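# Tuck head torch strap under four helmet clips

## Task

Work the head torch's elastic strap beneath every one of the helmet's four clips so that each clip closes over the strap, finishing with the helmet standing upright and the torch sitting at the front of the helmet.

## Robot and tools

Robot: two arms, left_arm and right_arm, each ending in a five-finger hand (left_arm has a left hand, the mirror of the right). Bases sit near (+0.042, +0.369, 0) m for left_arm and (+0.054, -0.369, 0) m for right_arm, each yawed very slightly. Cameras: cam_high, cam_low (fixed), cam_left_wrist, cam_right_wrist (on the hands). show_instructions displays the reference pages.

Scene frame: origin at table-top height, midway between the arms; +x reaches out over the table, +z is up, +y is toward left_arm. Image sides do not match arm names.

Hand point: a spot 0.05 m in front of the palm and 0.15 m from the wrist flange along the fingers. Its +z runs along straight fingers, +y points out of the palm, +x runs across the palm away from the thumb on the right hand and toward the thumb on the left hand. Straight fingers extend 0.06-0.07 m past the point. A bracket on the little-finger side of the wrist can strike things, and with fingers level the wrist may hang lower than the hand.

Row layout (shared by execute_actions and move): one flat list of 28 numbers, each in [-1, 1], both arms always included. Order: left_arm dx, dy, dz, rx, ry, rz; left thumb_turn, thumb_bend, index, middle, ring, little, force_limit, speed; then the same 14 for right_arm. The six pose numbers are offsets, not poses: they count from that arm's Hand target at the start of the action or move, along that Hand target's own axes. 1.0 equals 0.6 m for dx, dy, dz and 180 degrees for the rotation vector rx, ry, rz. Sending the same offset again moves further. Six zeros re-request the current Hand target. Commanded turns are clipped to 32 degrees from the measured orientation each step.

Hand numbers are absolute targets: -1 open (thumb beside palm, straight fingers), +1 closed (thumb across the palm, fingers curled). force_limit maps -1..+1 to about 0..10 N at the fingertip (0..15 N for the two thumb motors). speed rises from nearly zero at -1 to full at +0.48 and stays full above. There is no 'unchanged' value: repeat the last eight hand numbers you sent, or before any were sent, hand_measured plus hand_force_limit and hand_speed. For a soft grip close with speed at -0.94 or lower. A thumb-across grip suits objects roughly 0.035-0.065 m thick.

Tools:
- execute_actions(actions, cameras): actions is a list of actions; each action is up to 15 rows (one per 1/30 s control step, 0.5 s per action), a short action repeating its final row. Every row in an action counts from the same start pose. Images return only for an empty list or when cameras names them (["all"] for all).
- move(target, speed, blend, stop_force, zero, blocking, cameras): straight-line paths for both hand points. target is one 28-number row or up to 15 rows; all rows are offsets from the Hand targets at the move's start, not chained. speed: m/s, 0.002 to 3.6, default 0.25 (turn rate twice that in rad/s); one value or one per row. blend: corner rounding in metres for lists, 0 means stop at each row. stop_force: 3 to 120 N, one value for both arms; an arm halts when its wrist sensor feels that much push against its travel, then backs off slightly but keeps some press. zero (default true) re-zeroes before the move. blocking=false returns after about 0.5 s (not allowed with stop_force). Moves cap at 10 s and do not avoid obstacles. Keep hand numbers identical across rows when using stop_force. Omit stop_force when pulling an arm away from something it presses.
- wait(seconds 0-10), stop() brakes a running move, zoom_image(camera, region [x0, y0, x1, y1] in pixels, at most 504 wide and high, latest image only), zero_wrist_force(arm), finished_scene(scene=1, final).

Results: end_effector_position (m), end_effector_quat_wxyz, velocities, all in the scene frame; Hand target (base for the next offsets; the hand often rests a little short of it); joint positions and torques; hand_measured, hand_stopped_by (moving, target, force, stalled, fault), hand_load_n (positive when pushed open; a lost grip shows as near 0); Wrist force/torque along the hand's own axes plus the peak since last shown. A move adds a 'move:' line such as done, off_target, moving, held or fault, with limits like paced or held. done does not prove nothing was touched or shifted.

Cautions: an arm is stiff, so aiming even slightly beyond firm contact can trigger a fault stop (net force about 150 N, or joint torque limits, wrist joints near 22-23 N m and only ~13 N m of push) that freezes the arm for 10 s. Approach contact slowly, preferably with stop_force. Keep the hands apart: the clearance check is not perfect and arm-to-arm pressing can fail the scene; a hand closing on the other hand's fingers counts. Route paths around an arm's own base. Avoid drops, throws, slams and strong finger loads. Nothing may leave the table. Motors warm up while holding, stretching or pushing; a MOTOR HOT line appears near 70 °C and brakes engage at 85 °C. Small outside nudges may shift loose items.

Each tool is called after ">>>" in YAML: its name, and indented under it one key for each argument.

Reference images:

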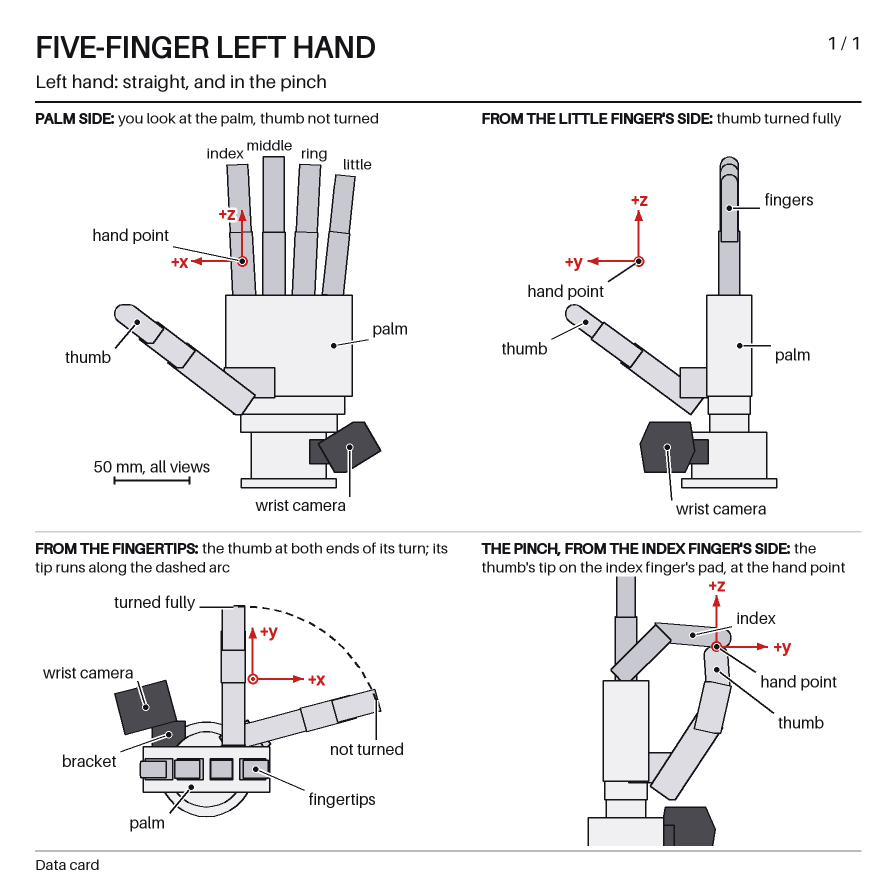

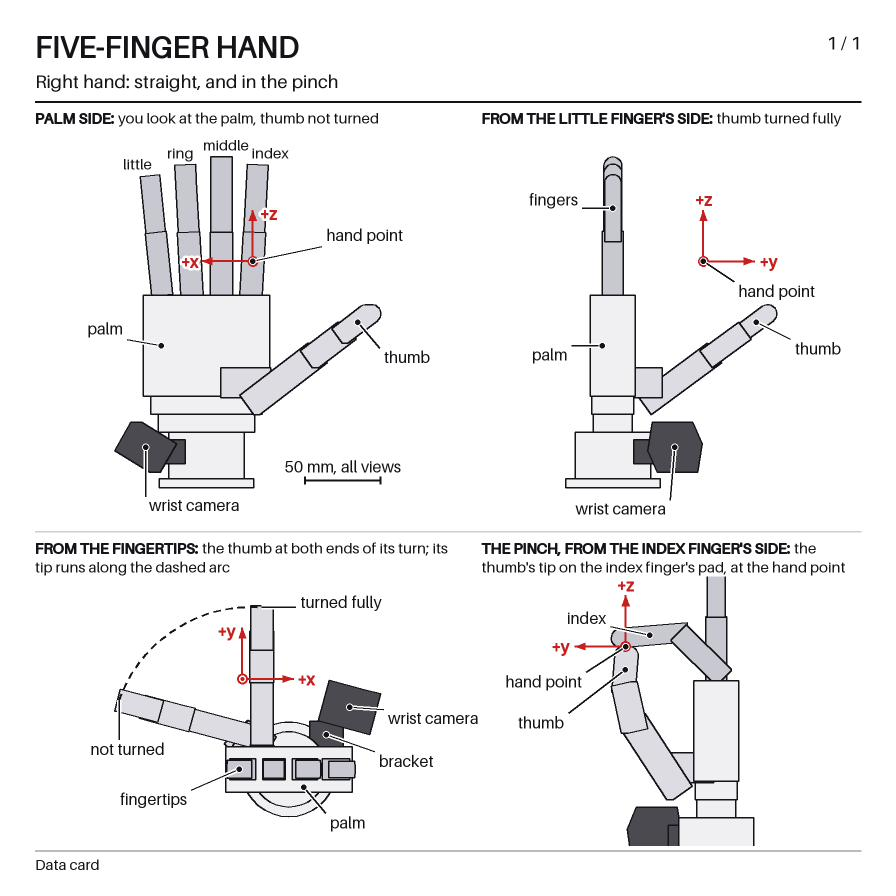

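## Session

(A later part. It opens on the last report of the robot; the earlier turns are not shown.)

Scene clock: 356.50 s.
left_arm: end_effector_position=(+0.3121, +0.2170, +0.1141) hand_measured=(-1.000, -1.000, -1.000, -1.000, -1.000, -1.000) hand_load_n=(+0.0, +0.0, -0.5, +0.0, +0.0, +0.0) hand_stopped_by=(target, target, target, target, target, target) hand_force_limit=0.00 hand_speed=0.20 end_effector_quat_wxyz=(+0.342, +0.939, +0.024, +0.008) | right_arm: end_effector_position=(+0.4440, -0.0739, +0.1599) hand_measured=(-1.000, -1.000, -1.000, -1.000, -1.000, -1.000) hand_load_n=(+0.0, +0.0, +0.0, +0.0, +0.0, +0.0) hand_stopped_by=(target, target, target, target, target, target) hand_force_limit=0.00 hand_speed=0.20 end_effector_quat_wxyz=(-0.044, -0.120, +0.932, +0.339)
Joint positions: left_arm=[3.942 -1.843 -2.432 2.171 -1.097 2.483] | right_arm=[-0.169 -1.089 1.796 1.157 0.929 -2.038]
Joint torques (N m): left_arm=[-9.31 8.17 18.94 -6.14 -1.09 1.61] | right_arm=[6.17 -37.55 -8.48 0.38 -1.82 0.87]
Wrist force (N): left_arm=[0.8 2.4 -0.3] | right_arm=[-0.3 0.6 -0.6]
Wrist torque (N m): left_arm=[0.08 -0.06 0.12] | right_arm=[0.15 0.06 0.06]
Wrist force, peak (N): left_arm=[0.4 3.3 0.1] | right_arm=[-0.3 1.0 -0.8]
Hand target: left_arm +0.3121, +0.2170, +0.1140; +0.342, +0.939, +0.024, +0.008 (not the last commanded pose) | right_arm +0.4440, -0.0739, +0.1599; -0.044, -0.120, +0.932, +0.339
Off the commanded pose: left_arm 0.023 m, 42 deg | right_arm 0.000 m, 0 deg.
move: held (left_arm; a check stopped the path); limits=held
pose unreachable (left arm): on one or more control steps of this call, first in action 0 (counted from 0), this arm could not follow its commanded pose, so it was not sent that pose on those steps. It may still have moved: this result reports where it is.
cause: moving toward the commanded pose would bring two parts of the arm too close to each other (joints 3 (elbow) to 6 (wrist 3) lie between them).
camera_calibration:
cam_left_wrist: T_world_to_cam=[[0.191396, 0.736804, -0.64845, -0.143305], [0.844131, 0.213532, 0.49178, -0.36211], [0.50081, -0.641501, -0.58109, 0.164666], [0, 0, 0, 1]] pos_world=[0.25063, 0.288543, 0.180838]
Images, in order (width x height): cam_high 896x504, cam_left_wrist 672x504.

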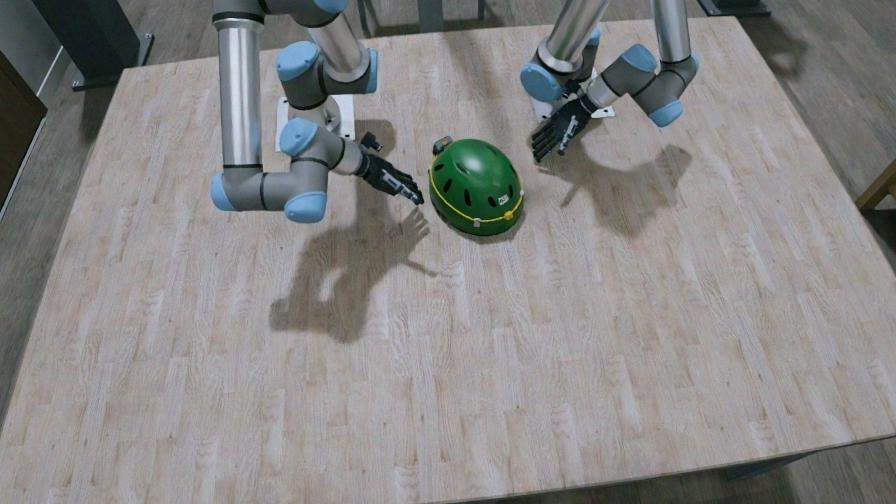

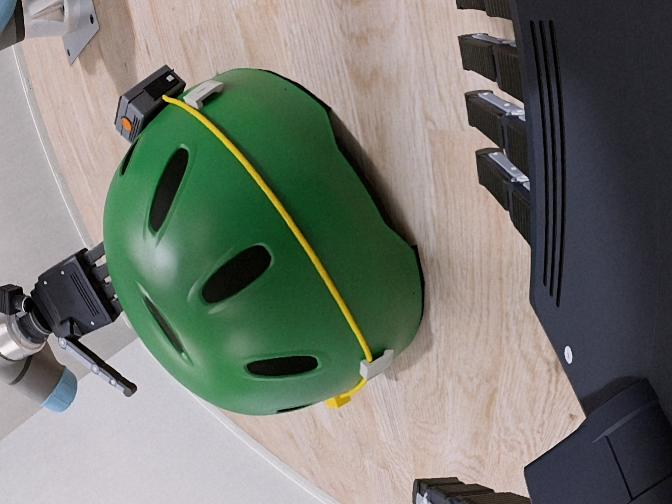

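>>> zoom_image:
  camera: "cam_left_wrist"
  region: [178, 70, 228, 115]

>>> zoom_image:
  camera: "cam_left_wrist"
  region: [353, 340, 403, 385]

Scaled by 10.080 from the camera's 672x504 image, which has a finer 960x720 frame.

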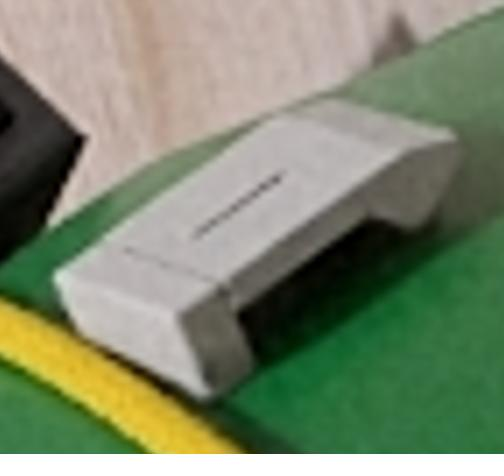

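Scaled by 10.080 from the camera's 672x504 image, which has a finer 960x720 frame.

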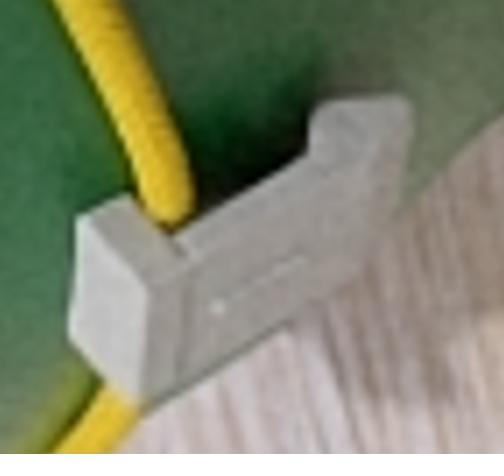

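>>> move:
  target: [0.0367,0.026,0.0238,0,-0.1822,0.217,-1,-1,-1,-1,-1,-1,0,0.2,0,0,0,0,0,0,-1,-1,-1,-1,-1,-1,0,0.2]
  speed: 0.3
  cameras: ["cam_left_wrist"]

Scene clock: 430.00 s.
left_arm: end_effector_position=(+0.3351, +0.1970, +0.1131) hand_measured=(-1.000, -1.000, -1.000, -1.000, -1.000, -1.000) hand_load_n=(+0.0, +0.0, +0.0, +0.0, +0.0, +0.0) hand_stopped_by=(target, target, target, target, target, target) hand_force_limit=0.00 hand_speed=0.20 end_effector_quat_wxyz=(+0.312, +0.858, -0.383, -0.140) | right_arm: end_effector_position=(+0.4440, -0.0739, +0.1599) hand_measured=(-1.000, -1.000, -1.000, -1.000, -1.000, -1.000) hand_load_n=(+0.0, +0.0, +0.0, +0.0, +0.0, +0.0) hand_stopped_by=(target, target, target, target, target, target) hand_force_limit=0.00 hand_speed=0.20 end_effector_quat_wxyz=(-0.044, -0.120, +0.932, +0.339)
Joint positions: left_arm=[3.404 -2.174 -1.866 1.818 -1.295 2.797] | right_arm=[-0.169 -1.089 1.796 1.157 0.929 -2.038]
Joint torques (N m): left_arm=[-5.42 40.18 8.31 -1.52 0.36 1.01] | right_arm=[6.1 -38.1 -9.05 0.35 -0.75 0.92]
Wrist force (N): left_arm=[0.3 3.0 0.0] | right_arm=[-0.7 0.4 -0.6]
Wrist torque (N m): left_arm=[0.17 -0.01 -0.03] | right_arm=[0.12 0.12 0.04]
Wrist force, peak (N): left_arm=[0.4 3.2 -0.2] | right_arm=[-0.3 0.8 -0.9]
Hand target: left_arm +0.3351, +0.1970, +0.1131; +0.312, +0.858, -0.383, -0.140 | right_arm +0.4440, -0.0739, +0.1599; -0.044, -0.120, +0.932, +0.339
Off the commanded pose: left_arm 0.000 m, 0 deg | right_arm 0.000 m, 0 deg.
move: done
camera_calibration:
cam_left_wrist: T_world_to_cam=[[0.692371, 0.314677, -0.649308, -0.218209], [0.697754, -0.52116, 0.491459, -0.182902], [-0.183743, -0.793329, -0.580403, 0.398921], [0, 0, 0, 1]] pos_world=[0.352001, 0.289819, 0.179739]
Images, in order (width x height): cam_left_wrist 672x504.

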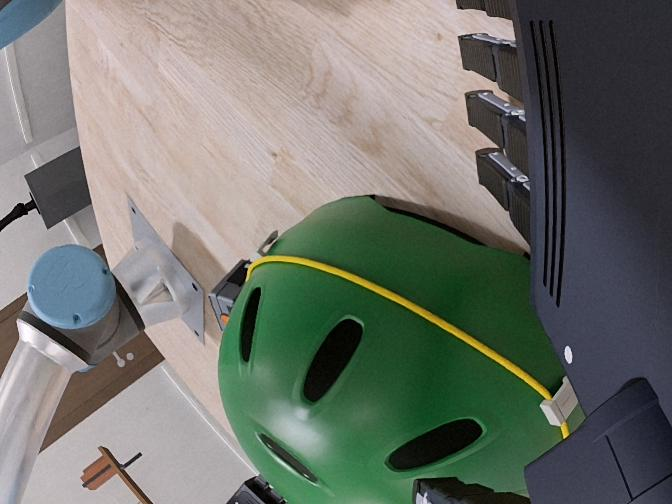

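>>> zoom_image:
  camera: "cam_left_wrist"
  region: [240, 220, 300, 270]

>>> zoom_image:
  camera: "cam_left_wrist"
  region: [525, 365, 605, 445]

Scaled by 8.400 from the camera's 672x504 image, which has a finer 960x720 frame.

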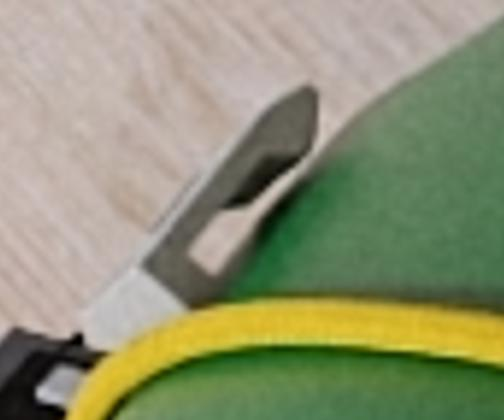

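Scaled by 6.300 from the camera's 672x504 image, which has a finer 960x720 frame.

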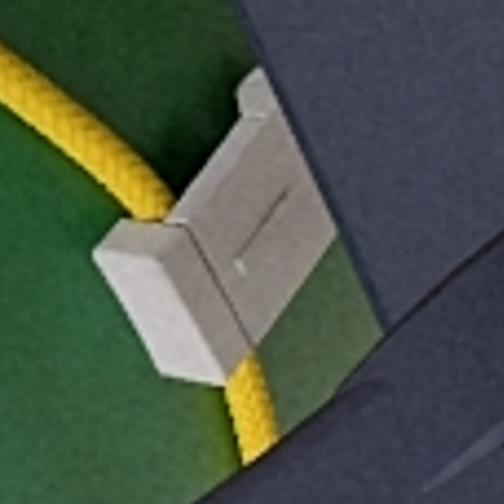

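>>> zoom_image:
  camera: "cam_left_wrist"
  region: [250, 225, 290, 260]

Scaled by 12.600 from the camera's 672x504 image, which has a finer 960x720 frame.

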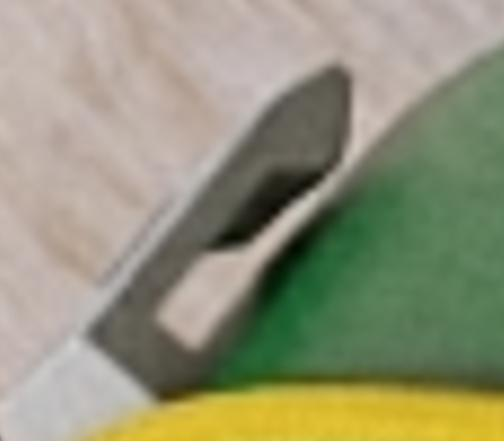

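>>> zoom_image:
  camera: "cam_left_wrist"
  region: [200, 240, 280, 330]

Scaled by 5.600 from the camera's 672x504 image, which has a finer 960x720 frame.

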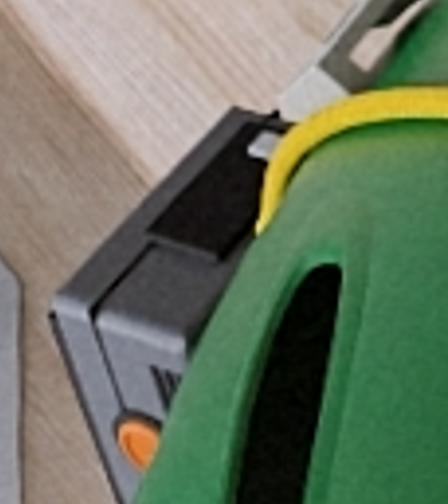

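>>> move:
  target:
    - [0,0,0,0,0,0,-1,-1,-1,-1,-1,-1,0,0.2,0.1562,-0.0279,-0.241,0,0,0,-1,-1,-1,-1,-1,-1,0,0.2]
    - [0,0,0,0,0,0,-1,-1,-1,-1,-1,-1,0,0.2,0.3807,0.1117,-0.102,0.2189,-0.0465,0.1279,-1,-1,-1,-1,-1,-1,0,0.2]
    - [0,0,0,0,0,0,-1,-1,-1,-1,-1,-1,0,0.2,0.3387,0.1387,0.1382,0.2189,-0.0465,0.1279,-1,-1,-1,-1,-1,-1,0,0.2]
  speed: 0.25
  blend: [0.03,0.03,0]
  cameras: ["all"]

Scene clock: 701.37 s.
left_arm: end_effector_position=(+0.3351, +0.1970, +0.1131) hand_measured=(-1.000, -1.000, -1.000, -1.000, -1.000, -1.000) hand_load_n=(+0.0, +0.0, +0.0, +0.0, +0.0, +0.0) hand_stopped_by=(target, target, target, target, target, target) hand_force_limit=0.00 hand_speed=0.20 end_effector_quat_wxyz=(+0.312, +0.858, -0.383, -0.140) | right_arm: end_effector_position=(+0.2178, -0.0121, +0.1499) hand_measured=(-1.000, -1.000, -1.000, -1.000, -1.000, -1.000) hand_load_n=(+0.0, -0.5, +0.5, +0.0, +0.0, +0.0) hand_stopped_by=(target, target, target, target, target, target) hand_force_limit=0.00 hand_speed=0.20 end_effector_quat_wxyz=(+0.000, +0.082, +0.997, +0.000)
Joint positions: left_arm=[3.404 -2.174 -1.866 1.818 -1.295 2.797] | right_arm=[0.709 -1.449 1.938 1.082 1.571 -0.644]
Joint torques (N m): left_arm=[-6.35 45.86 11.71 -4.03 -0.87 1.24] | right_arm=[5.82 -10.81 -13.44 0.34 -1.01 0.88]
Wrist force (N): left_arm=[0.6 3.1 -0.1] | right_arm=[-0.2 -0.5 -0.5]
Wrist torque (N m): left_arm=[0.19 -0.05 -0.01] | right_arm=[0.04 0.02 -0.12]
Wrist force, peak (N): left_arm=[0.4 3.3 -0.3] | right_arm=[0.3 -1.2 -1.8]
Hand target: left_arm +0.3351, +0.1970, +0.1131; +0.312, +0.858, -0.383, -0.140 | right_arm +0.2178, -0.0120, +0.1498; +0.000, +0.082, +0.997, +0.000
Off the commanded pose: left_arm 0.000 m, 0 deg | right_arm 0.000 m, 0 deg.
move: done
camera_calibration:
cam_left_wrist: T_world_to_cam=[[0.692538, 0.314454, -0.649237, -0.218216], [0.697534, -0.521396, 0.491521, -0.182767], [-0.183949, -0.793262, -0.580429, 0.398979], [0, 0, 0, 1]] pos_world=[0.352001, 0.28982, 0.179739]
cam_right_wrist: T_world_to_cam=[[-0.0276305, 0.998964, -0.0361612, 0.03501], [0.851621, 0.0424665, 0.522434, -0.263242], [0.523429, -0.0163605, -0.851912, 0.124931], [0, 0, 0, 1]] pos_world=[0.159757, -0.0217509, 0.245223]

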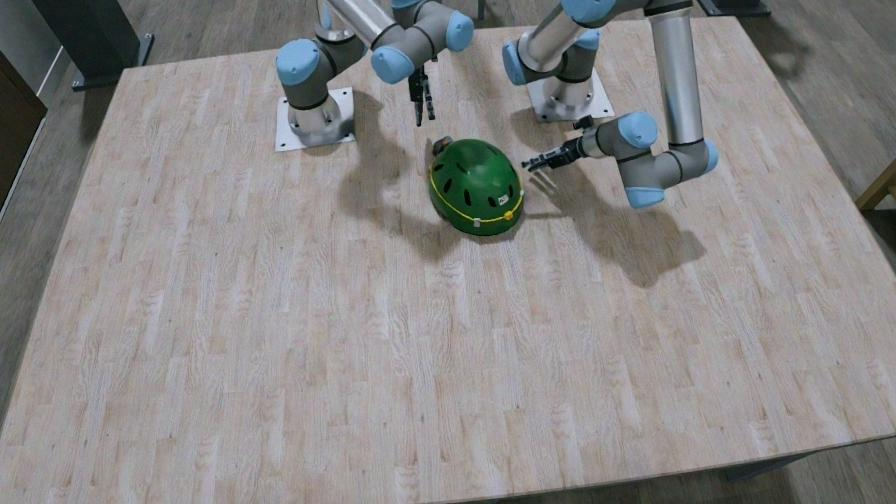

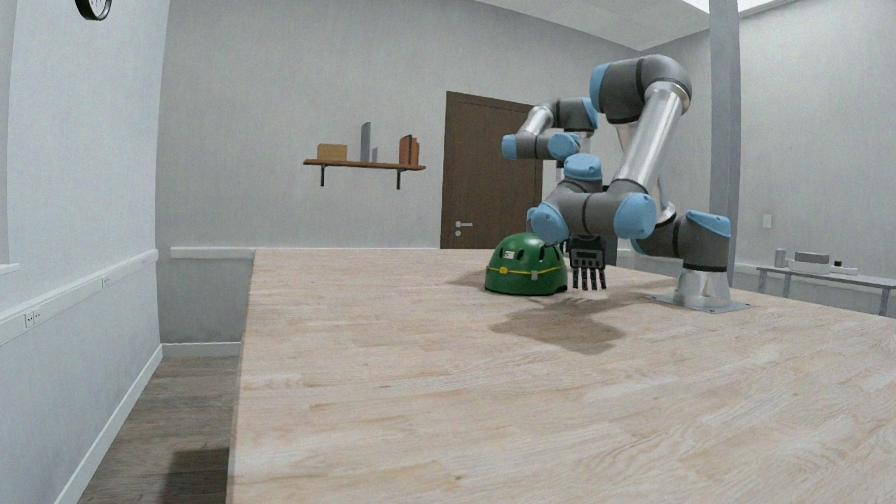

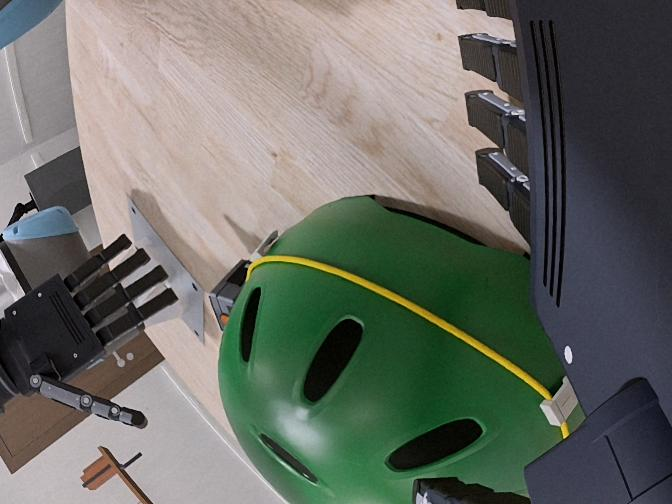

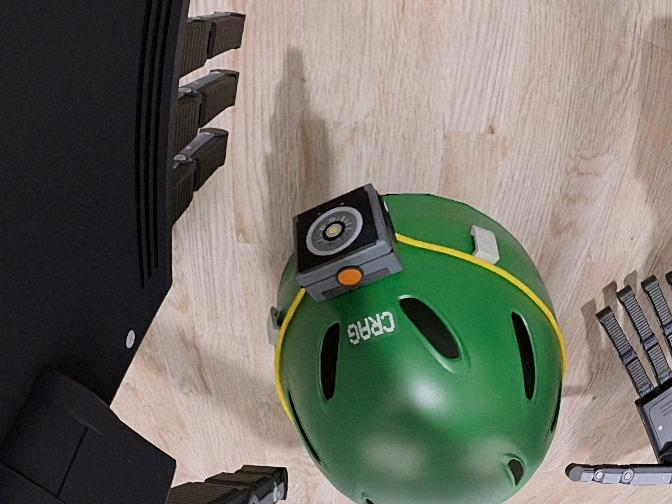

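>>> zoom_image:
  camera: "cam_right_wrist"
  region: [260, 170, 420, 310]

>>> zoom_image:
  camera: "cam_right_wrist"
  region: [260, 270, 330, 340]

>>> zoom_image:
  camera: "cam_right_wrist"
  region: [380, 200, 520, 290]

Scaled by 3.150 from the camera's 672x504 image, which has a finer 960x720 frame.

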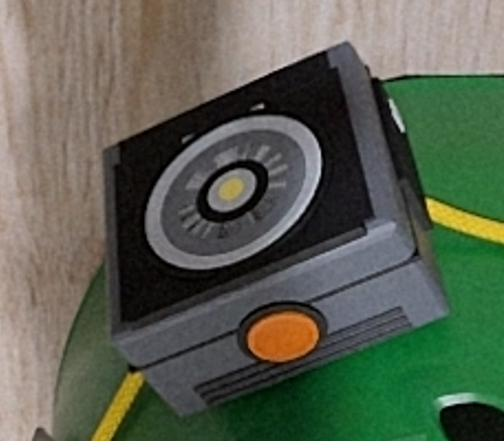

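Scaled by 7.200 from the camera's 672x504 image, which has a finer 960x720 frame.

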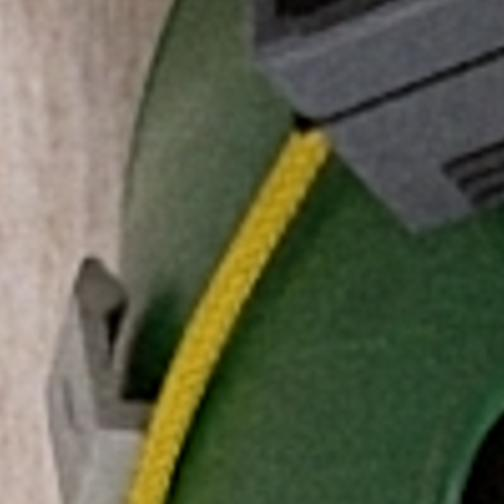

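Scaled by 3.600 from the camera's 672x504 image, which has a finer 960x720 frame.

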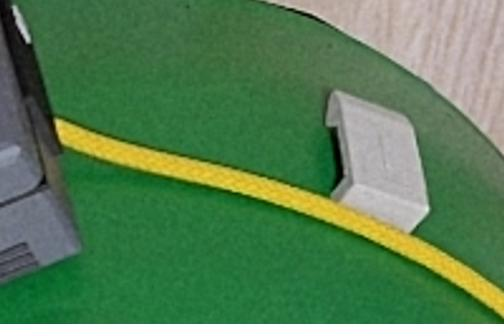

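>>> move:
  target:
    - [0,0,0,0,0,0,-1,-1,-1,-1,-1,-1,0,0.2,-0.0327,-0.177,-0.1667,0,0,0,-1,-1,-1,-1,-1,-1,0,0.2]
    - [0,0,0,0,0,0,-1,-1,-1,-1,-1,-1,0,0.2,-0.3178,-0.2682,-0.1833,-0.11,0.023,-0.064,-1,-1,-1,-1,-1,-1,0,0.2]
    - [0,0,0,0,0,0,-1,-1,-1,-1,-1,-1,0,0.2,-0.4223,-0.083,0.0633,-0.2189,0.0465,-0.1279,-1,-1,-1,-1,-1,-1,0,0.2]
  speed: 0.3
  blend: [0.04,0.04,0]
  cameras: ["cam_right_wrist"]

Scene clock: 729.77 s.
left_arm: end_effector_position=(+0.3351, +0.1970, +0.1131) hand_measured=(-1.000, -1.000, -1.000, -1.000, -1.000, -1.000) hand_load_n=(+0.0, +0.0, +0.0, +0.0, +0.0, +0.0) hand_stopped_by=(target, target, target, target, target, target) hand_force_limit=0.00 hand_speed=0.20 end_effector_quat_wxyz=(+0.312, +0.858, -0.383, -0.140) | right_arm: end_effector_position=(+0.4595, -0.1025, +0.1119) hand_measured=(-1.000, -1.000, -1.000, -1.000, -1.000, -1.000) hand_load_n=(+0.0, +0.0, +0.0, +0.0, +0.0, +0.0) hand_stopped_by=(target, target, target, target, target, target) hand_force_limit=0.00 hand_speed=0.20 end_effector_quat_wxyz=(-0.044, -0.119, +0.932, +0.339)
Joint positions: left_arm=[3.404 -2.174 -1.866 1.818 -1.295 2.797] | right_arm=[-0.233 -0.985 1.797 1.097 0.949 -2.114]
Joint torques (N m): left_arm=[-2.74 44.97 4.05 -1.75 0.15 0.51] | right_arm=[5.88 -26.52 -19.63 0.91 -3.37 -1.4]
Wrist force (N): left_arm=[0.6 3.0 -0.2] | right_arm=[0.0 1.0 -0.1]
Wrist torque (N m): left_arm=[0.18 -0.05 -0.01] | right_arm=[0.16 -0.05 0.10]
Wrist force, peak (N): left_arm=[0.5 3.3 0.0] | right_arm=[-1.2 -0.2 2.2]
Hand target: left_arm +0.3351, +0.1970, +0.1131; +0.312, +0.858, -0.383, -0.140 | right_arm +0.4596, -0.1024, +0.1119; -0.044, -0.120, +0.932, +0.339
Off the commanded pose: left_arm 0.000 m, 0 deg | right_arm 0.000 m, 0 deg.
move: done
camera_calibration:
cam_right_wrist: T_world_to_cam=[[-0.379133, 0.701712, 0.603207, 0.190207], [0.856452, 0.0192893, 0.515866, -0.449347], [0.350354, 0.7122, -0.608296, 0.0914015], [0, 0, 0, 1]] pos_world=[0.424935, -0.189899, 0.172668]
Images, in order (width x height): cam_right_wrist 672x504.

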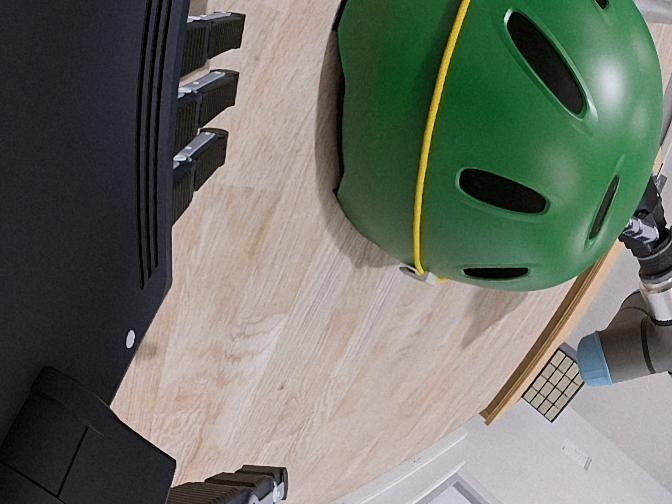

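>>> zoom_image:
  camera: "cam_right_wrist"
  region: [395, 255, 445, 290]

Scaled by 10.080 from the camera's 672x504 image, which has a finer 960x720 frame.

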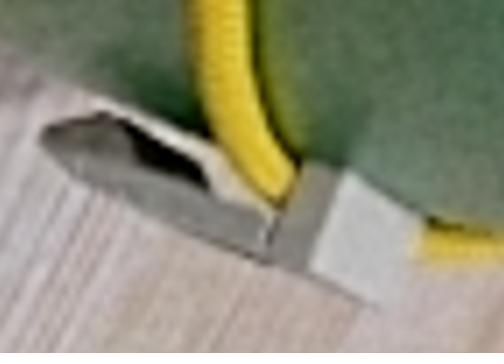

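>>> move:
  target:
    - [-0.1047,0.1883,-0.2488,0.2222,0,0,-1,-1,-1,-1,-1,-1,0,0.2,0.0084,0.1789,-0.2633,0.2189,-0.0465,0.1279,-1,-1,1,1,1,1,0,0.2]
    - [-0.1047,0.1883,-0.2488,0.2222,0,0,-1,-1,-1,-1,-1,-1,0,0.2,-0.0206,0.439,-0.045,0.2189,-0.0465,0.1279,-1,-1,1,1,1,1,0,0.2]
  speed: 0.25
  blend: [0.05,0]
  cameras: ["cam_high"]

Scene clock: 939.77 s.
left_arm: end_effector_position=(+0.3004, +0.2500, +0.3001) hand_measured=(-1.000, -1.000, -1.000, -1.000, -1.000, -1.000) hand_load_n=(+0.0, +0.0, +0.0, +0.0, +0.0, +0.0) hand_stopped_by=(target, target, target, target, target, target) hand_force_limit=0.00 hand_speed=0.20 end_effector_quat_wxyz=(+0.000, +0.913, -0.408, -0.001) | right_arm: end_effector_position=(+0.4250, +0.0792, +0.3018) hand_measured=(-1.000, -1.000, +1.000, +1.000, +1.000, +1.000) hand_load_n=(+0.0, +0.0, +0.0, +0.0, +0.0, +0.0) hand_stopped_by=(target, target, target, target, target, target) hand_force_limit=0.00 hand_speed=0.20 end_effector_quat_wxyz=(+0.000, +0.082, +0.997, +0.000)
Joint positions: left_arm=[3.398 -1.489 -1.744 1.661 -1.571 2.698] | right_arm=[0.556 -1.069 1.026 1.614 1.571 -0.797]
Joint torques (N m): left_arm=[5.6 4.49 3.69 0.18 1.21 1.81] | right_arm=[6.14 -25.9 -26.83 0.6 0.31 0.9]
Wrist force (N): left_arm=[-0.1 1.4 -0.5] | right_arm=[-0.3 -0.7 -0.7]
Wrist torque (N m): left_arm=[0.12 0.05 0.01] | right_arm=[0.00 0.06 -0.14]
Wrist force, peak (N): left_arm=[0.7 3.3 -0.2] | right_arm=[-0.8 -1.6 -1.1]
Hand target: left_arm +0.3004, +0.2500, +0.3001; +0.000, +0.913, -0.408, -0.001 | right_arm +0.4250, +0.0793, +0.3018; +0.000, +0.082, +0.997, +0.000
Off the commanded pose: left_arm 0.000 m, 0 deg | right_arm 0.000 m, 0 deg.
move: done
Images, in order (width x height): cam_high 896x504.

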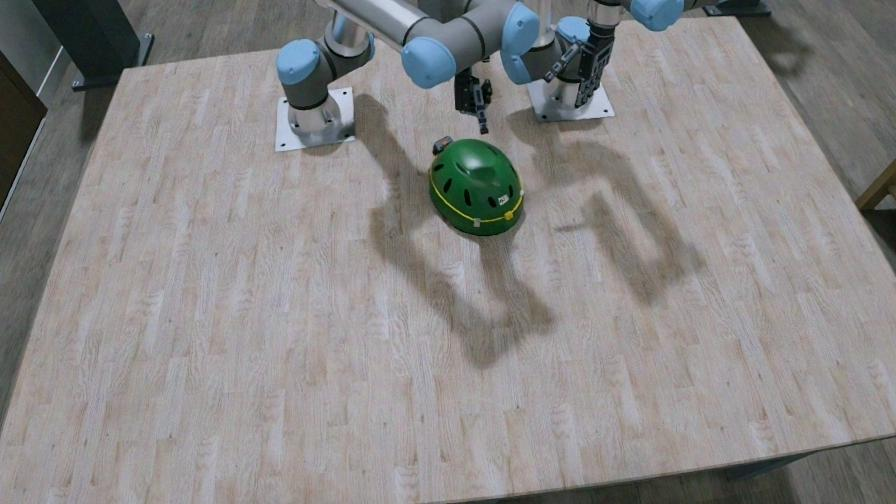

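>>> move:
  target:
    - [-0.0047,0.130,0,0,0,0.3667,-1,-1,-1,-1,-1,-1,0,0.2,0,0,0,0,0,0,-1,-1,1,1,1,1,0,0.2]
    - [0.0157,0.2824,0.0333,0,0,0.7389,-1,-1,-1,-1,-1,-1,0,0.2,0,0,0,0,0,0,-1,-1,1,1,1,1,0,0.2]
  speed: 0.4
  blend: [0.05,0]
  cameras: ["cam_high"]

Scene clock: 953.57 s.
left_arm: end_effector_position=(+0.2326, +0.1909, +0.2976) hand_measured=(-1.000, -1.000, -1.000, -1.000, -1.000, -1.000) hand_load_n=(+0.0, +0.0, +0.0, +0.0, +0.0, +0.0) hand_stopped_by=(target, target, target, target, target, target) hand_force_limit=0.00 hand_speed=0.20 end_effector_quat_wxyz=(-0.001, -0.478, +0.879, +0.000) | right_arm: end_effector_position=(+0.4250, +0.0793, +0.3018) hand_measured=(-1.000, -1.000, +1.000, +1.000, +1.000, +1.000) hand_load_n=(+0.0, +0.0, +0.0, +0.0, +0.0, +0.0) hand_stopped_by=(target, target, target, target, target, target) hand_force_limit=0.00 hand_speed=0.20 end_effector_quat_wxyz=(+0.000, +0.082, +0.997, +0.000)
Joint positions: left_arm=[2.925 -1.566 -1.677 1.671 -1.571 3.53] | right_arm=[0.556 -1.069 1.026 1.614 1.571 -0.797]
Joint torques (N m): left_arm=[9.37 24.51 16.14 -2.72 -1.42 -1.42] | right_arm=[6.2 -27.17 -27.41 4.83 -2.08 0.87]
Wrist force (N): left_arm=[0.0 1.3 -0.3] | right_arm=[-0.4 -1.1 -0.6]
Wrist torque (N m): left_arm=[0.12 0.03 -0.07] | right_arm=[-0.07 0.06 -0.17]
Wrist force, peak (N): left_arm=[3.7 0.5 -0.5] | right_arm=[-0.7 -1.1 -0.7]
Hand target: left_arm +0.2326, +0.1910, +0.2976; -0.001, -0.478, +0.879, +0.000 (not the last commanded pose) | right_arm +0.4250, +0.0793, +0.3018; +0.000, +0.082, +0.997, +0.000
Off the commanded pose: left_arm 0.082 m, 58 deg | right_arm 0.000 m, 0 deg.
move: held (left_arm; a check stopped the path); path passed 1 of 2 targets; limits=held
pose unreachable (left arm): on one or more control steps of this call, first in action 0 (counted from 0), this arm could not follow its commanded pose, so it was not sent that pose on those steps. It may still have moved: this result reports where it is.
cause: moving toward the commanded pose would bring a part of the arm too close to another arm (a part of this arm just beyond joint 4 (wrist 1) and a part of the right arm just beyond its joint 4 (wrist 1), 9 mm apart when this arm was first held).
Images, in order (width x height): cam_high 896x504.

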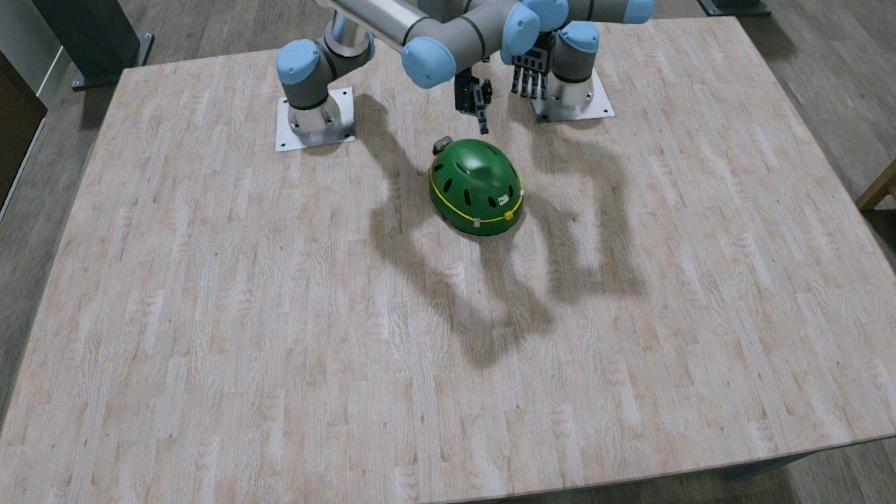

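>>> move:
  target: [0,0,0,0,0,0,-1,-1,-1,-1,-1,-1,0,0.2,0,0,0.1947,0,0,0,-1,-1,1,1,1,1,0,0.2]
  speed: 0.15
  cameras: ["cam_right_wrist","cam_low"]

Scene clock: 971.70 s.
left_arm: end_effector_position=(+0.2326, +0.1910, +0.2976) hand_measured=(-1.000, -1.000, -1.000, -1.000, -1.000, -1.000) hand_load_n=(+0.0, -0.5, +0.0, +0.0, +0.0, +0.0) hand_stopped_by=(target, target, target, target, target, target) hand_force_limit=0.00 hand_speed=0.20 end_effector_quat_wxyz=(-0.001, -0.478, +0.879, +0.000) | right_arm: end_effector_position=(+0.4250, +0.0792, +0.1850) hand_measured=(-1.000, -1.000, +1.000, +1.000, +1.000, +1.000) hand_load_n=(+0.0, +0.0, +0.0, +0.0, +0.5, +0.0) hand_stopped_by=(target, target, target, target, target, target) hand_force_limit=0.00 hand_speed=0.20 end_effector_quat_wxyz=(+0.000, +0.082, +0.997, +0.000)
Joint positions: left_arm=[2.925 -1.566 -1.678 1.671 -1.571 3.53] | right_arm=[0.556 -1.039 1.28 1.33 1.571 -0.797]
Joint torques (N m): left_arm=[9.38 28.63 4.59 -5.49 -1.5 -1.37] | right_arm=[-5.28 -45.01 -12.12 0.97 -1.4 -1.45]
Wrist force (N): left_arm=[0.0 1.4 -0.7] | right_arm=[-0.3 -0.9 -0.4]
Wrist torque (N m): left_arm=[0.15 0.02 -0.07] | right_arm=[-0.11 0.03 -0.14]
Wrist force, peak (N): left_arm=[-0.2 1.6 -0.4] | right_arm=[-0.5 -0.8 -1.9]
Hand target: left_arm +0.2326, +0.1910, +0.2976; -0.001, -0.478, +0.879, +0.000 | right_arm +0.4250, +0.0792, +0.1850; +0.000, +0.082, +0.997, +0.000
Off the commanded pose: left_arm 0.000 m, 0 deg | right_arm 0.000 m, 0 deg.
move: done
camera_calibration:
cam_right_wrist: T_world_to_cam=[[-0.0275968, 0.99897, -0.0360229, -0.0491502], [0.851623, 0.0423655, 0.52244, -0.461988], [0.523428, -0.0162603, -0.851915, 0.047812], [0, 0, 0, 1]] pos_world=[0.367057, 0.0694493, 0.280322]
Images, in order (width x height): cam_low 896x504, cam_right_wrist 672x504.

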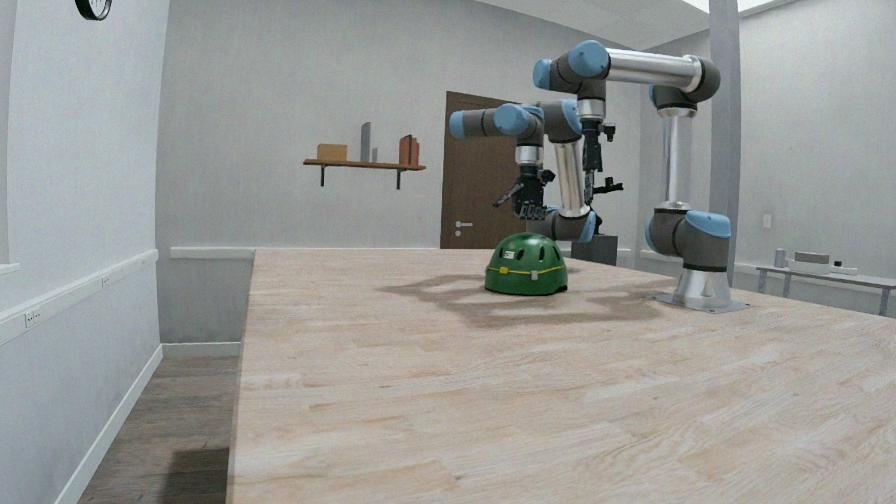

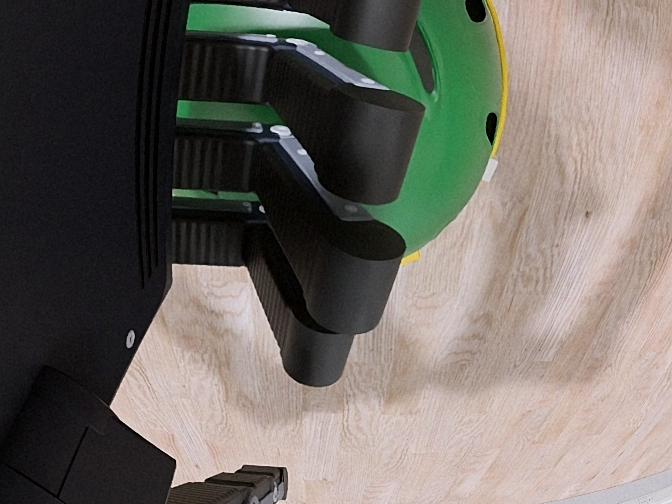

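>>> move:
  target: [0.1333,0.0182,0.0293,0,0,0.3222,-1,-1,-1,-1,-1,-1,0,0.2,0,0,0,0,0,0,-1,-1,1,1,1,1,0,0.2]
  speed: 0.3
  cameras: ["cam_high"]

Scene clock: 979.00 s.
left_arm: end_effector_position=(+0.1800, +0.1297, +0.2801) hand_measured=(-1.000, -1.000, -1.000, -1.000, -1.000, -1.000) hand_load_n=(+0.0, +0.0, +0.5, +0.0, +0.0, +0.0) hand_stopped_by=(target, target, target, target, target, target) hand_force_limit=0.00 hand_speed=0.20 end_effector_quat_wxyz=(-0.001, +0.008, +1.000, +0.000) | right_arm: end_effector_position=(+0.4250, +0.0792, +0.1850) hand_measured=(-1.000, -1.000, +1.000, +1.000, +1.000, +1.000) hand_load_n=(+0.0, +0.0, +0.0, +0.0, +0.0, +0.0) hand_stopped_by=(target, target, target, target, target, target) hand_force_limit=0.00 hand_speed=0.20 end_effector_quat_wxyz=(+0.000, +0.082, +0.997, +0.000)
Joint positions: left_arm=[2.452 -1.638 -1.648 1.714 -1.57 4.069] | right_arm=[0.556 -1.039 1.28 1.33 1.571 -0.797]
Joint torques (N m): left_arm=[-3.33 30.77 16.74 -4.96 1.09 1.78] | right_arm=[-2.94 -46.86 -9.71 -0.01 -2.24 0.24]
Wrist force (N): left_arm=[0.5 1.0 -0.3] | right_arm=[-0.3 -0.7 -0.6]
Wrist torque (N m): left_arm=[0.07 0.00 -0.02] | right_arm=[-0.08 0.03 -0.12]
Wrist force, peak (N): left_arm=[0.1 1.5 -0.7] | right_arm=[-0.5 -1.5 -0.6]
Hand target: left_arm +0.1799, +0.1298, +0.2801; -0.001, +0.008, +1.000, +0.000 | right_arm +0.4250, +0.0792, +0.1850; +0.000, +0.082, +0.997, +0.000
Off the commanded pose: left_arm 0.000 m, 0 deg | right_arm 0.000 m, 0 deg.
move: done
Images, in order (width x height): cam_high 896x504.

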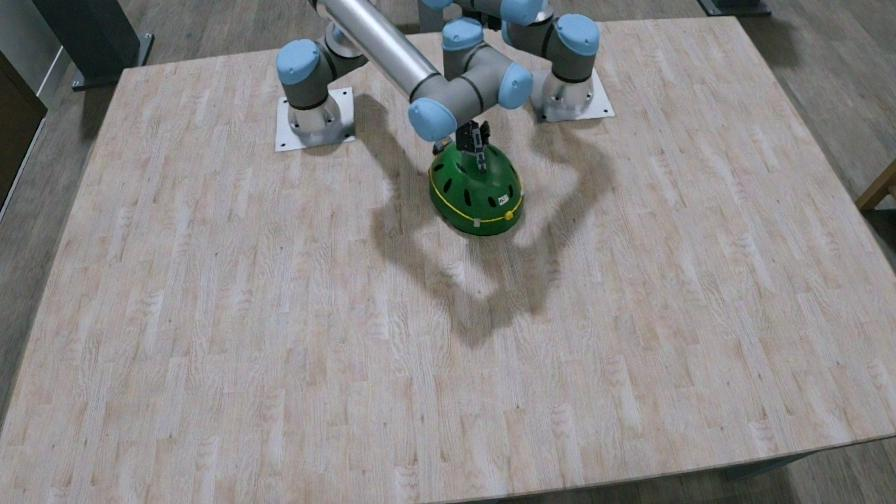

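>>> move:
  target: [0.0299,-0.2172,0.1,0.1658,-0.3634,0,1,-1,-0.2,-0.2,-1,-1,0,0.0,0,0,0,0,0,0,-1,-1,1,1,1,1,0,0.2]
  speed: 0.25
  cameras: ["cam_high","cam_left_wrist"]

Scene clock: 1016.63 s.
left_arm: end_effector_position=(+0.1737, +0.0905, +0.2622) hand_measured=(+1.000, -1.000, -0.200, -0.200, -1.000, -1.000) hand_load_n=(+0.0, +0.0, +0.0, +0.0, +0.0, +0.0) hand_stopped_by=(target, target, target, target, target, target) hand_force_limit=0.00 hand_speed=0.00 end_effector_quat_wxyz=(+0.169, +0.008, +0.982, -0.080) | right_arm: end_effector_position=(+0.4250, +0.0792, +0.1850) hand_measured=(-1.000, -1.000, +1.000, +1.000, +1.000, +1.000) hand_load_n=(+0.0, +0.0, +0.0, +0.0, +0.0, +0.0) hand_stopped_by=(target, target, target, target, target, target) hand_force_limit=0.00 hand_speed=0.20 end_effector_quat_wxyz=(+0.000, +0.082, +0.997, +0.000)
Joint positions: left_arm=[2.241 -1.523 -1.718 2.016 -1.721 3.884] | right_arm=[0.556 -1.039 1.28 1.33 1.571 -0.797]
Joint torques (N m): left_arm=[8.49 6.28 31.02 -4.89 1.21 1.88] | right_arm=[-1.96 -46.06 -10.44 -0.01 -2.25 0.83]
Wrist force (N): left_arm=[-0.2 0.7 0.1] | right_arm=[-0.1 -1.0 -0.6]
Wrist torque (N m): left_arm=[0.05 0.01 -0.01] | right_arm=[-0.12 0.01 -0.13]
Wrist force, peak (N): left_arm=[-1.0 1.8 -0.2] | right_arm=[-0.5 -1.2 -0.7]
Hand target: left_arm +0.1738, +0.0904, +0.2622; +0.169, +0.008, +0.982, -0.080 (not the last commanded pose) | right_arm +0.4250, +0.0792, +0.1850; +0.000, +0.082, +0.997, +0.000
Off the commanded pose: left_arm 0.101 m, 50 deg | right_arm 0.000 m, 0 deg.
move: held (left_arm; a check stopped the path); limits=held
pose unreachable (left arm): on one or more control steps of this call, first in action 0 (counted from 0), this arm could not follow its commanded pose, so it was not sent that pose on those steps. It may still have moved: this result reports where it is.
cause: moving toward the commanded pose would bring a part of the arm too close to another arm (a part of this arm just beyond joint 4 (wrist 1) and a part of the right arm just beyond its joint 2 (shoulder lift), 13 mm apart when this arm was first held).
camera_calibration:
cam_left_wrist: T_world_to_cam=[[-0.24713, -0.967856, 0.0467027, 0.120636], [-0.957728, 0.251301, 0.140019, 0.110767], [-0.147255, -0.0101256, -0.989047, 0.401293], [0, 0, 0, 1]] pos_world=[0.19499, 0.0929854, 0.375754]
Images, in order (width x height): cam_high 896x504, cam_left_wrist 672x504.

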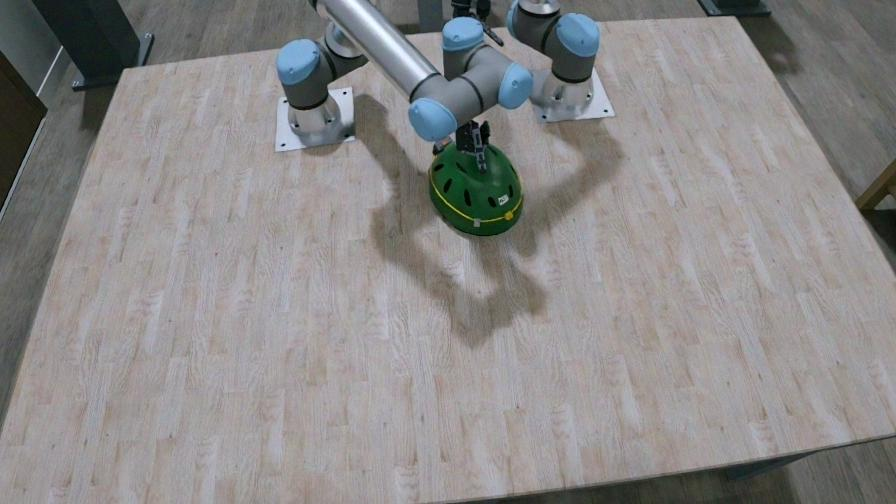

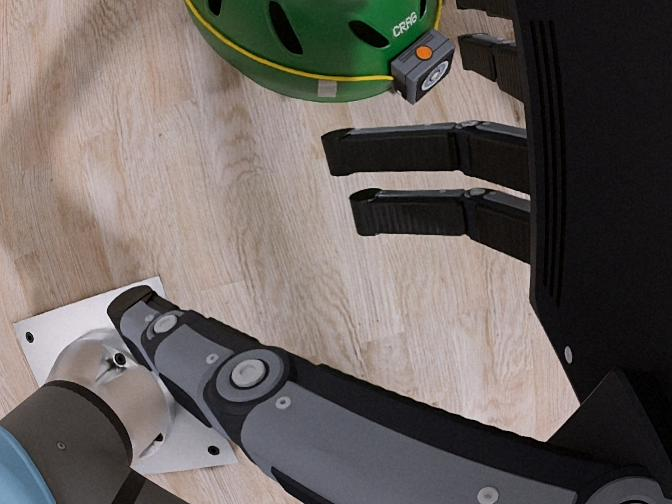

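>>> move:
  target: [-0.0925,-0.1875,0.2293,0.1149,-0.2545,0.0013,1,-1,-0.2,-0.2,-1,-1,0,0.0,0,0,0,0,0,0,-1,-1,1,1,1,1,0,0.2]
  speed: 0.2
  cameras: ["cam_high","cam_left_wrist"]

Scene clock: 1033.13 s.
left_arm: end_effector_position=(+0.1765, +0.0865, +0.2596) hand_measured=(+1.000, -1.000, -0.200, -0.200, -1.000, -1.000) hand_load_n=(+0.0, +0.0, +0.0, +0.0, +0.0, +0.0) hand_stopped_by=(target, target, target, target, target, target) hand_force_limit=0.00 hand_speed=0.00 end_effector_quat_wxyz=(+0.180, +0.008, +0.980, -0.086) | right_arm: end_effector_position=(+0.4250, +0.0792, +0.1850) hand_measured=(-1.000, -1.000, +1.000, +1.000, +1.000, +1.000) hand_load_n=(+0.0, +0.0, +0.0, +0.0, +0.5, +0.0) hand_stopped_by=(target, target, target, target, target, target) hand_force_limit=0.00 hand_speed=0.20 end_effector_quat_wxyz=(+0.000, +0.082, +0.997, +0.000)
Joint positions: left_arm=[2.23 -1.522 -1.722 2.042 -1.735 3.877] | right_arm=[0.556 -1.039 1.28 1.33 1.571 -0.797]
Joint torques (N m): left_arm=[8.32 19.38 25.1 -4.85 1.29 1.49] | right_arm=[-0.36 -46.88 -9.84 0.11 -2.34 0.99]
Wrist force (N): left_arm=[-0.3 0.6 0.2] | right_arm=[-0.1 -1.2 -0.6]
Wrist torque (N m): left_arm=[0.02 0.02 -0.01] | right_arm=[-0.15 -0.01 -0.13]
Wrist force, peak (N): left_arm=[-0.2 -0.1 1.5] | right_arm=[-0.1 -1.4 -0.6]
Hand target: left_arm +0.1766, +0.0865, +0.2597; +0.180, +0.008, +0.980, -0.086 (not the last commanded pose) | right_arm +0.4250, +0.0792, +0.1850; +0.000, +0.082, +0.997, +0.000
Off the commanded pose: left_arm 0.181 m, 49 deg | right_arm 0.000 m, 0 deg.
move: held (left_arm; a check stopped the path); limits=held
pose unreachable (left arm): on one or more control steps of this call, first in action 0 (counted from 0), this arm could not follow its commanded pose, so it was not sent that pose on those steps. It may still have moved: this result reports where it is.
cause: moving toward the commanded pose would bring a part of the arm too close to another arm (a part of this arm just beyond joint 4 (wrist 1) and a part of the right arm just beyond its joint 2 (shoulder lift), 9 mm apart when this arm was first held).
camera_calibration:
cam_left_wrist: T_world_to_cam=[[-0.248127, -0.967343, 0.0517824, 0.116423], [-0.960678, 0.25259, 0.115309, 0.12165], [-0.124623, -0.0211351, -0.991979, 0.396783], [0, 0, 0, 1]] pos_world=[0.195202, 0.0902793, 0.373544]
Images, in order (width x height): cam_high 896x504, cam_left_wrist 672x504.

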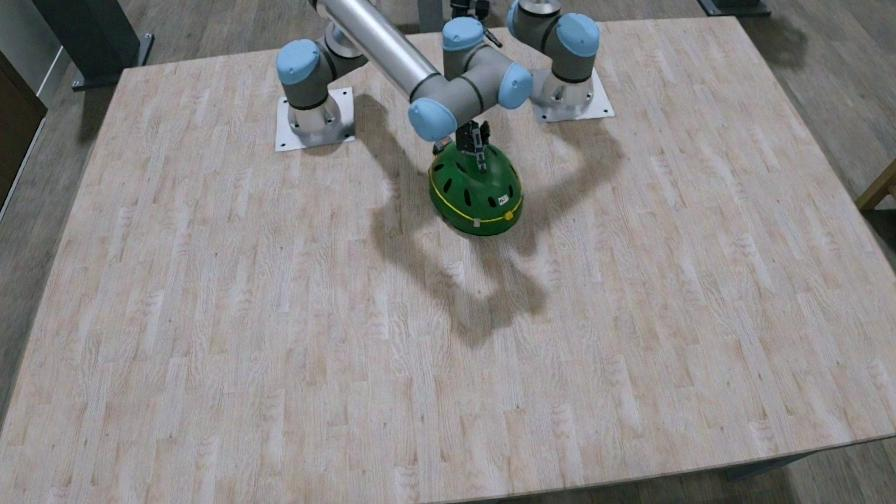

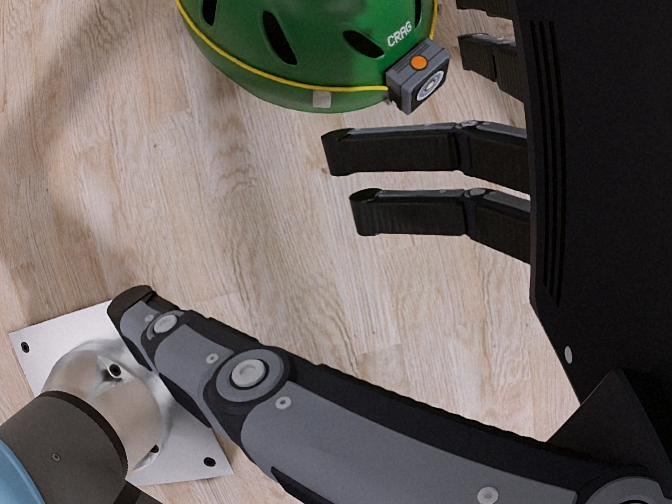

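>>> move:
  target: [0.0437,0.0535,0.1728,0,0,0,1,-1,-0.2,-0.2,-1,-1,0,0.0,0,0,0,0,0,0,-1,-1,1,1,1,1,0,0.2]
  speed: 0.2

Scene clock: 1060.47 s.
left_arm: end_effector_position=(+0.1901, +0.1000, +0.1497) hand_measured=(+1.000, -1.000, -0.200, -0.200, -1.000, -1.000) hand_load_n=(+0.0, +0.0, +0.0, +0.0, +0.0, +0.0) hand_stopped_by=(target, target, target, target, target, target) hand_force_limit=0.00 hand_speed=0.00 end_effector_quat_wxyz=(+0.180, +0.008, +0.980, -0.086) | right_arm: end_effector_position=(+0.4250, +0.0792, +0.1850) hand_measured=(-1.000, -1.000, +1.000, +1.000, +1.000, +1.000) hand_load_n=(+0.0, +0.0, +0.0, +0.0, +0.0, +0.0) hand_stopped_by=(target, target, target, target, target, target) hand_force_limit=0.00 hand_speed=0.20 end_effector_quat_wxyz=(+0.000, +0.082, +0.997, +0.000)
Joint positions: left_arm=[2.3 -1.562 -1.972 2.341 -1.709 3.943] | right_arm=[0.556 -1.039 1.28 1.33 1.571 -0.797]
Joint torques (N m): left_arm=[-7.78 23.61 11.85 0.63 -2.03 -0.77] | right_arm=[1.13 -46.62 -10.32 0.11 -2.18 0.91]
Wrist force (N): left_arm=[-0.2 0.8 0.1] | right_arm=[-0.3 -1.1 -0.5]
Wrist torque (N m): left_arm=[0.05 0.02 -0.08] | right_arm=[-0.14 0.02 -0.14]
Wrist force, peak (N): left_arm=[0.1 1.2 1.9] | right_arm=[-0.3 -1.5 -0.6]
Hand target: left_arm +0.1901, +0.1000, +0.1497; +0.180, +0.008, +0.980, -0.086 | right_arm +0.4250, +0.0792, +0.1850; +0.000, +0.082, +0.997, +0.000
Off the commanded pose: left_arm 0.000 m, 0 deg | right_arm 0.000 m, 0 deg.
move: done


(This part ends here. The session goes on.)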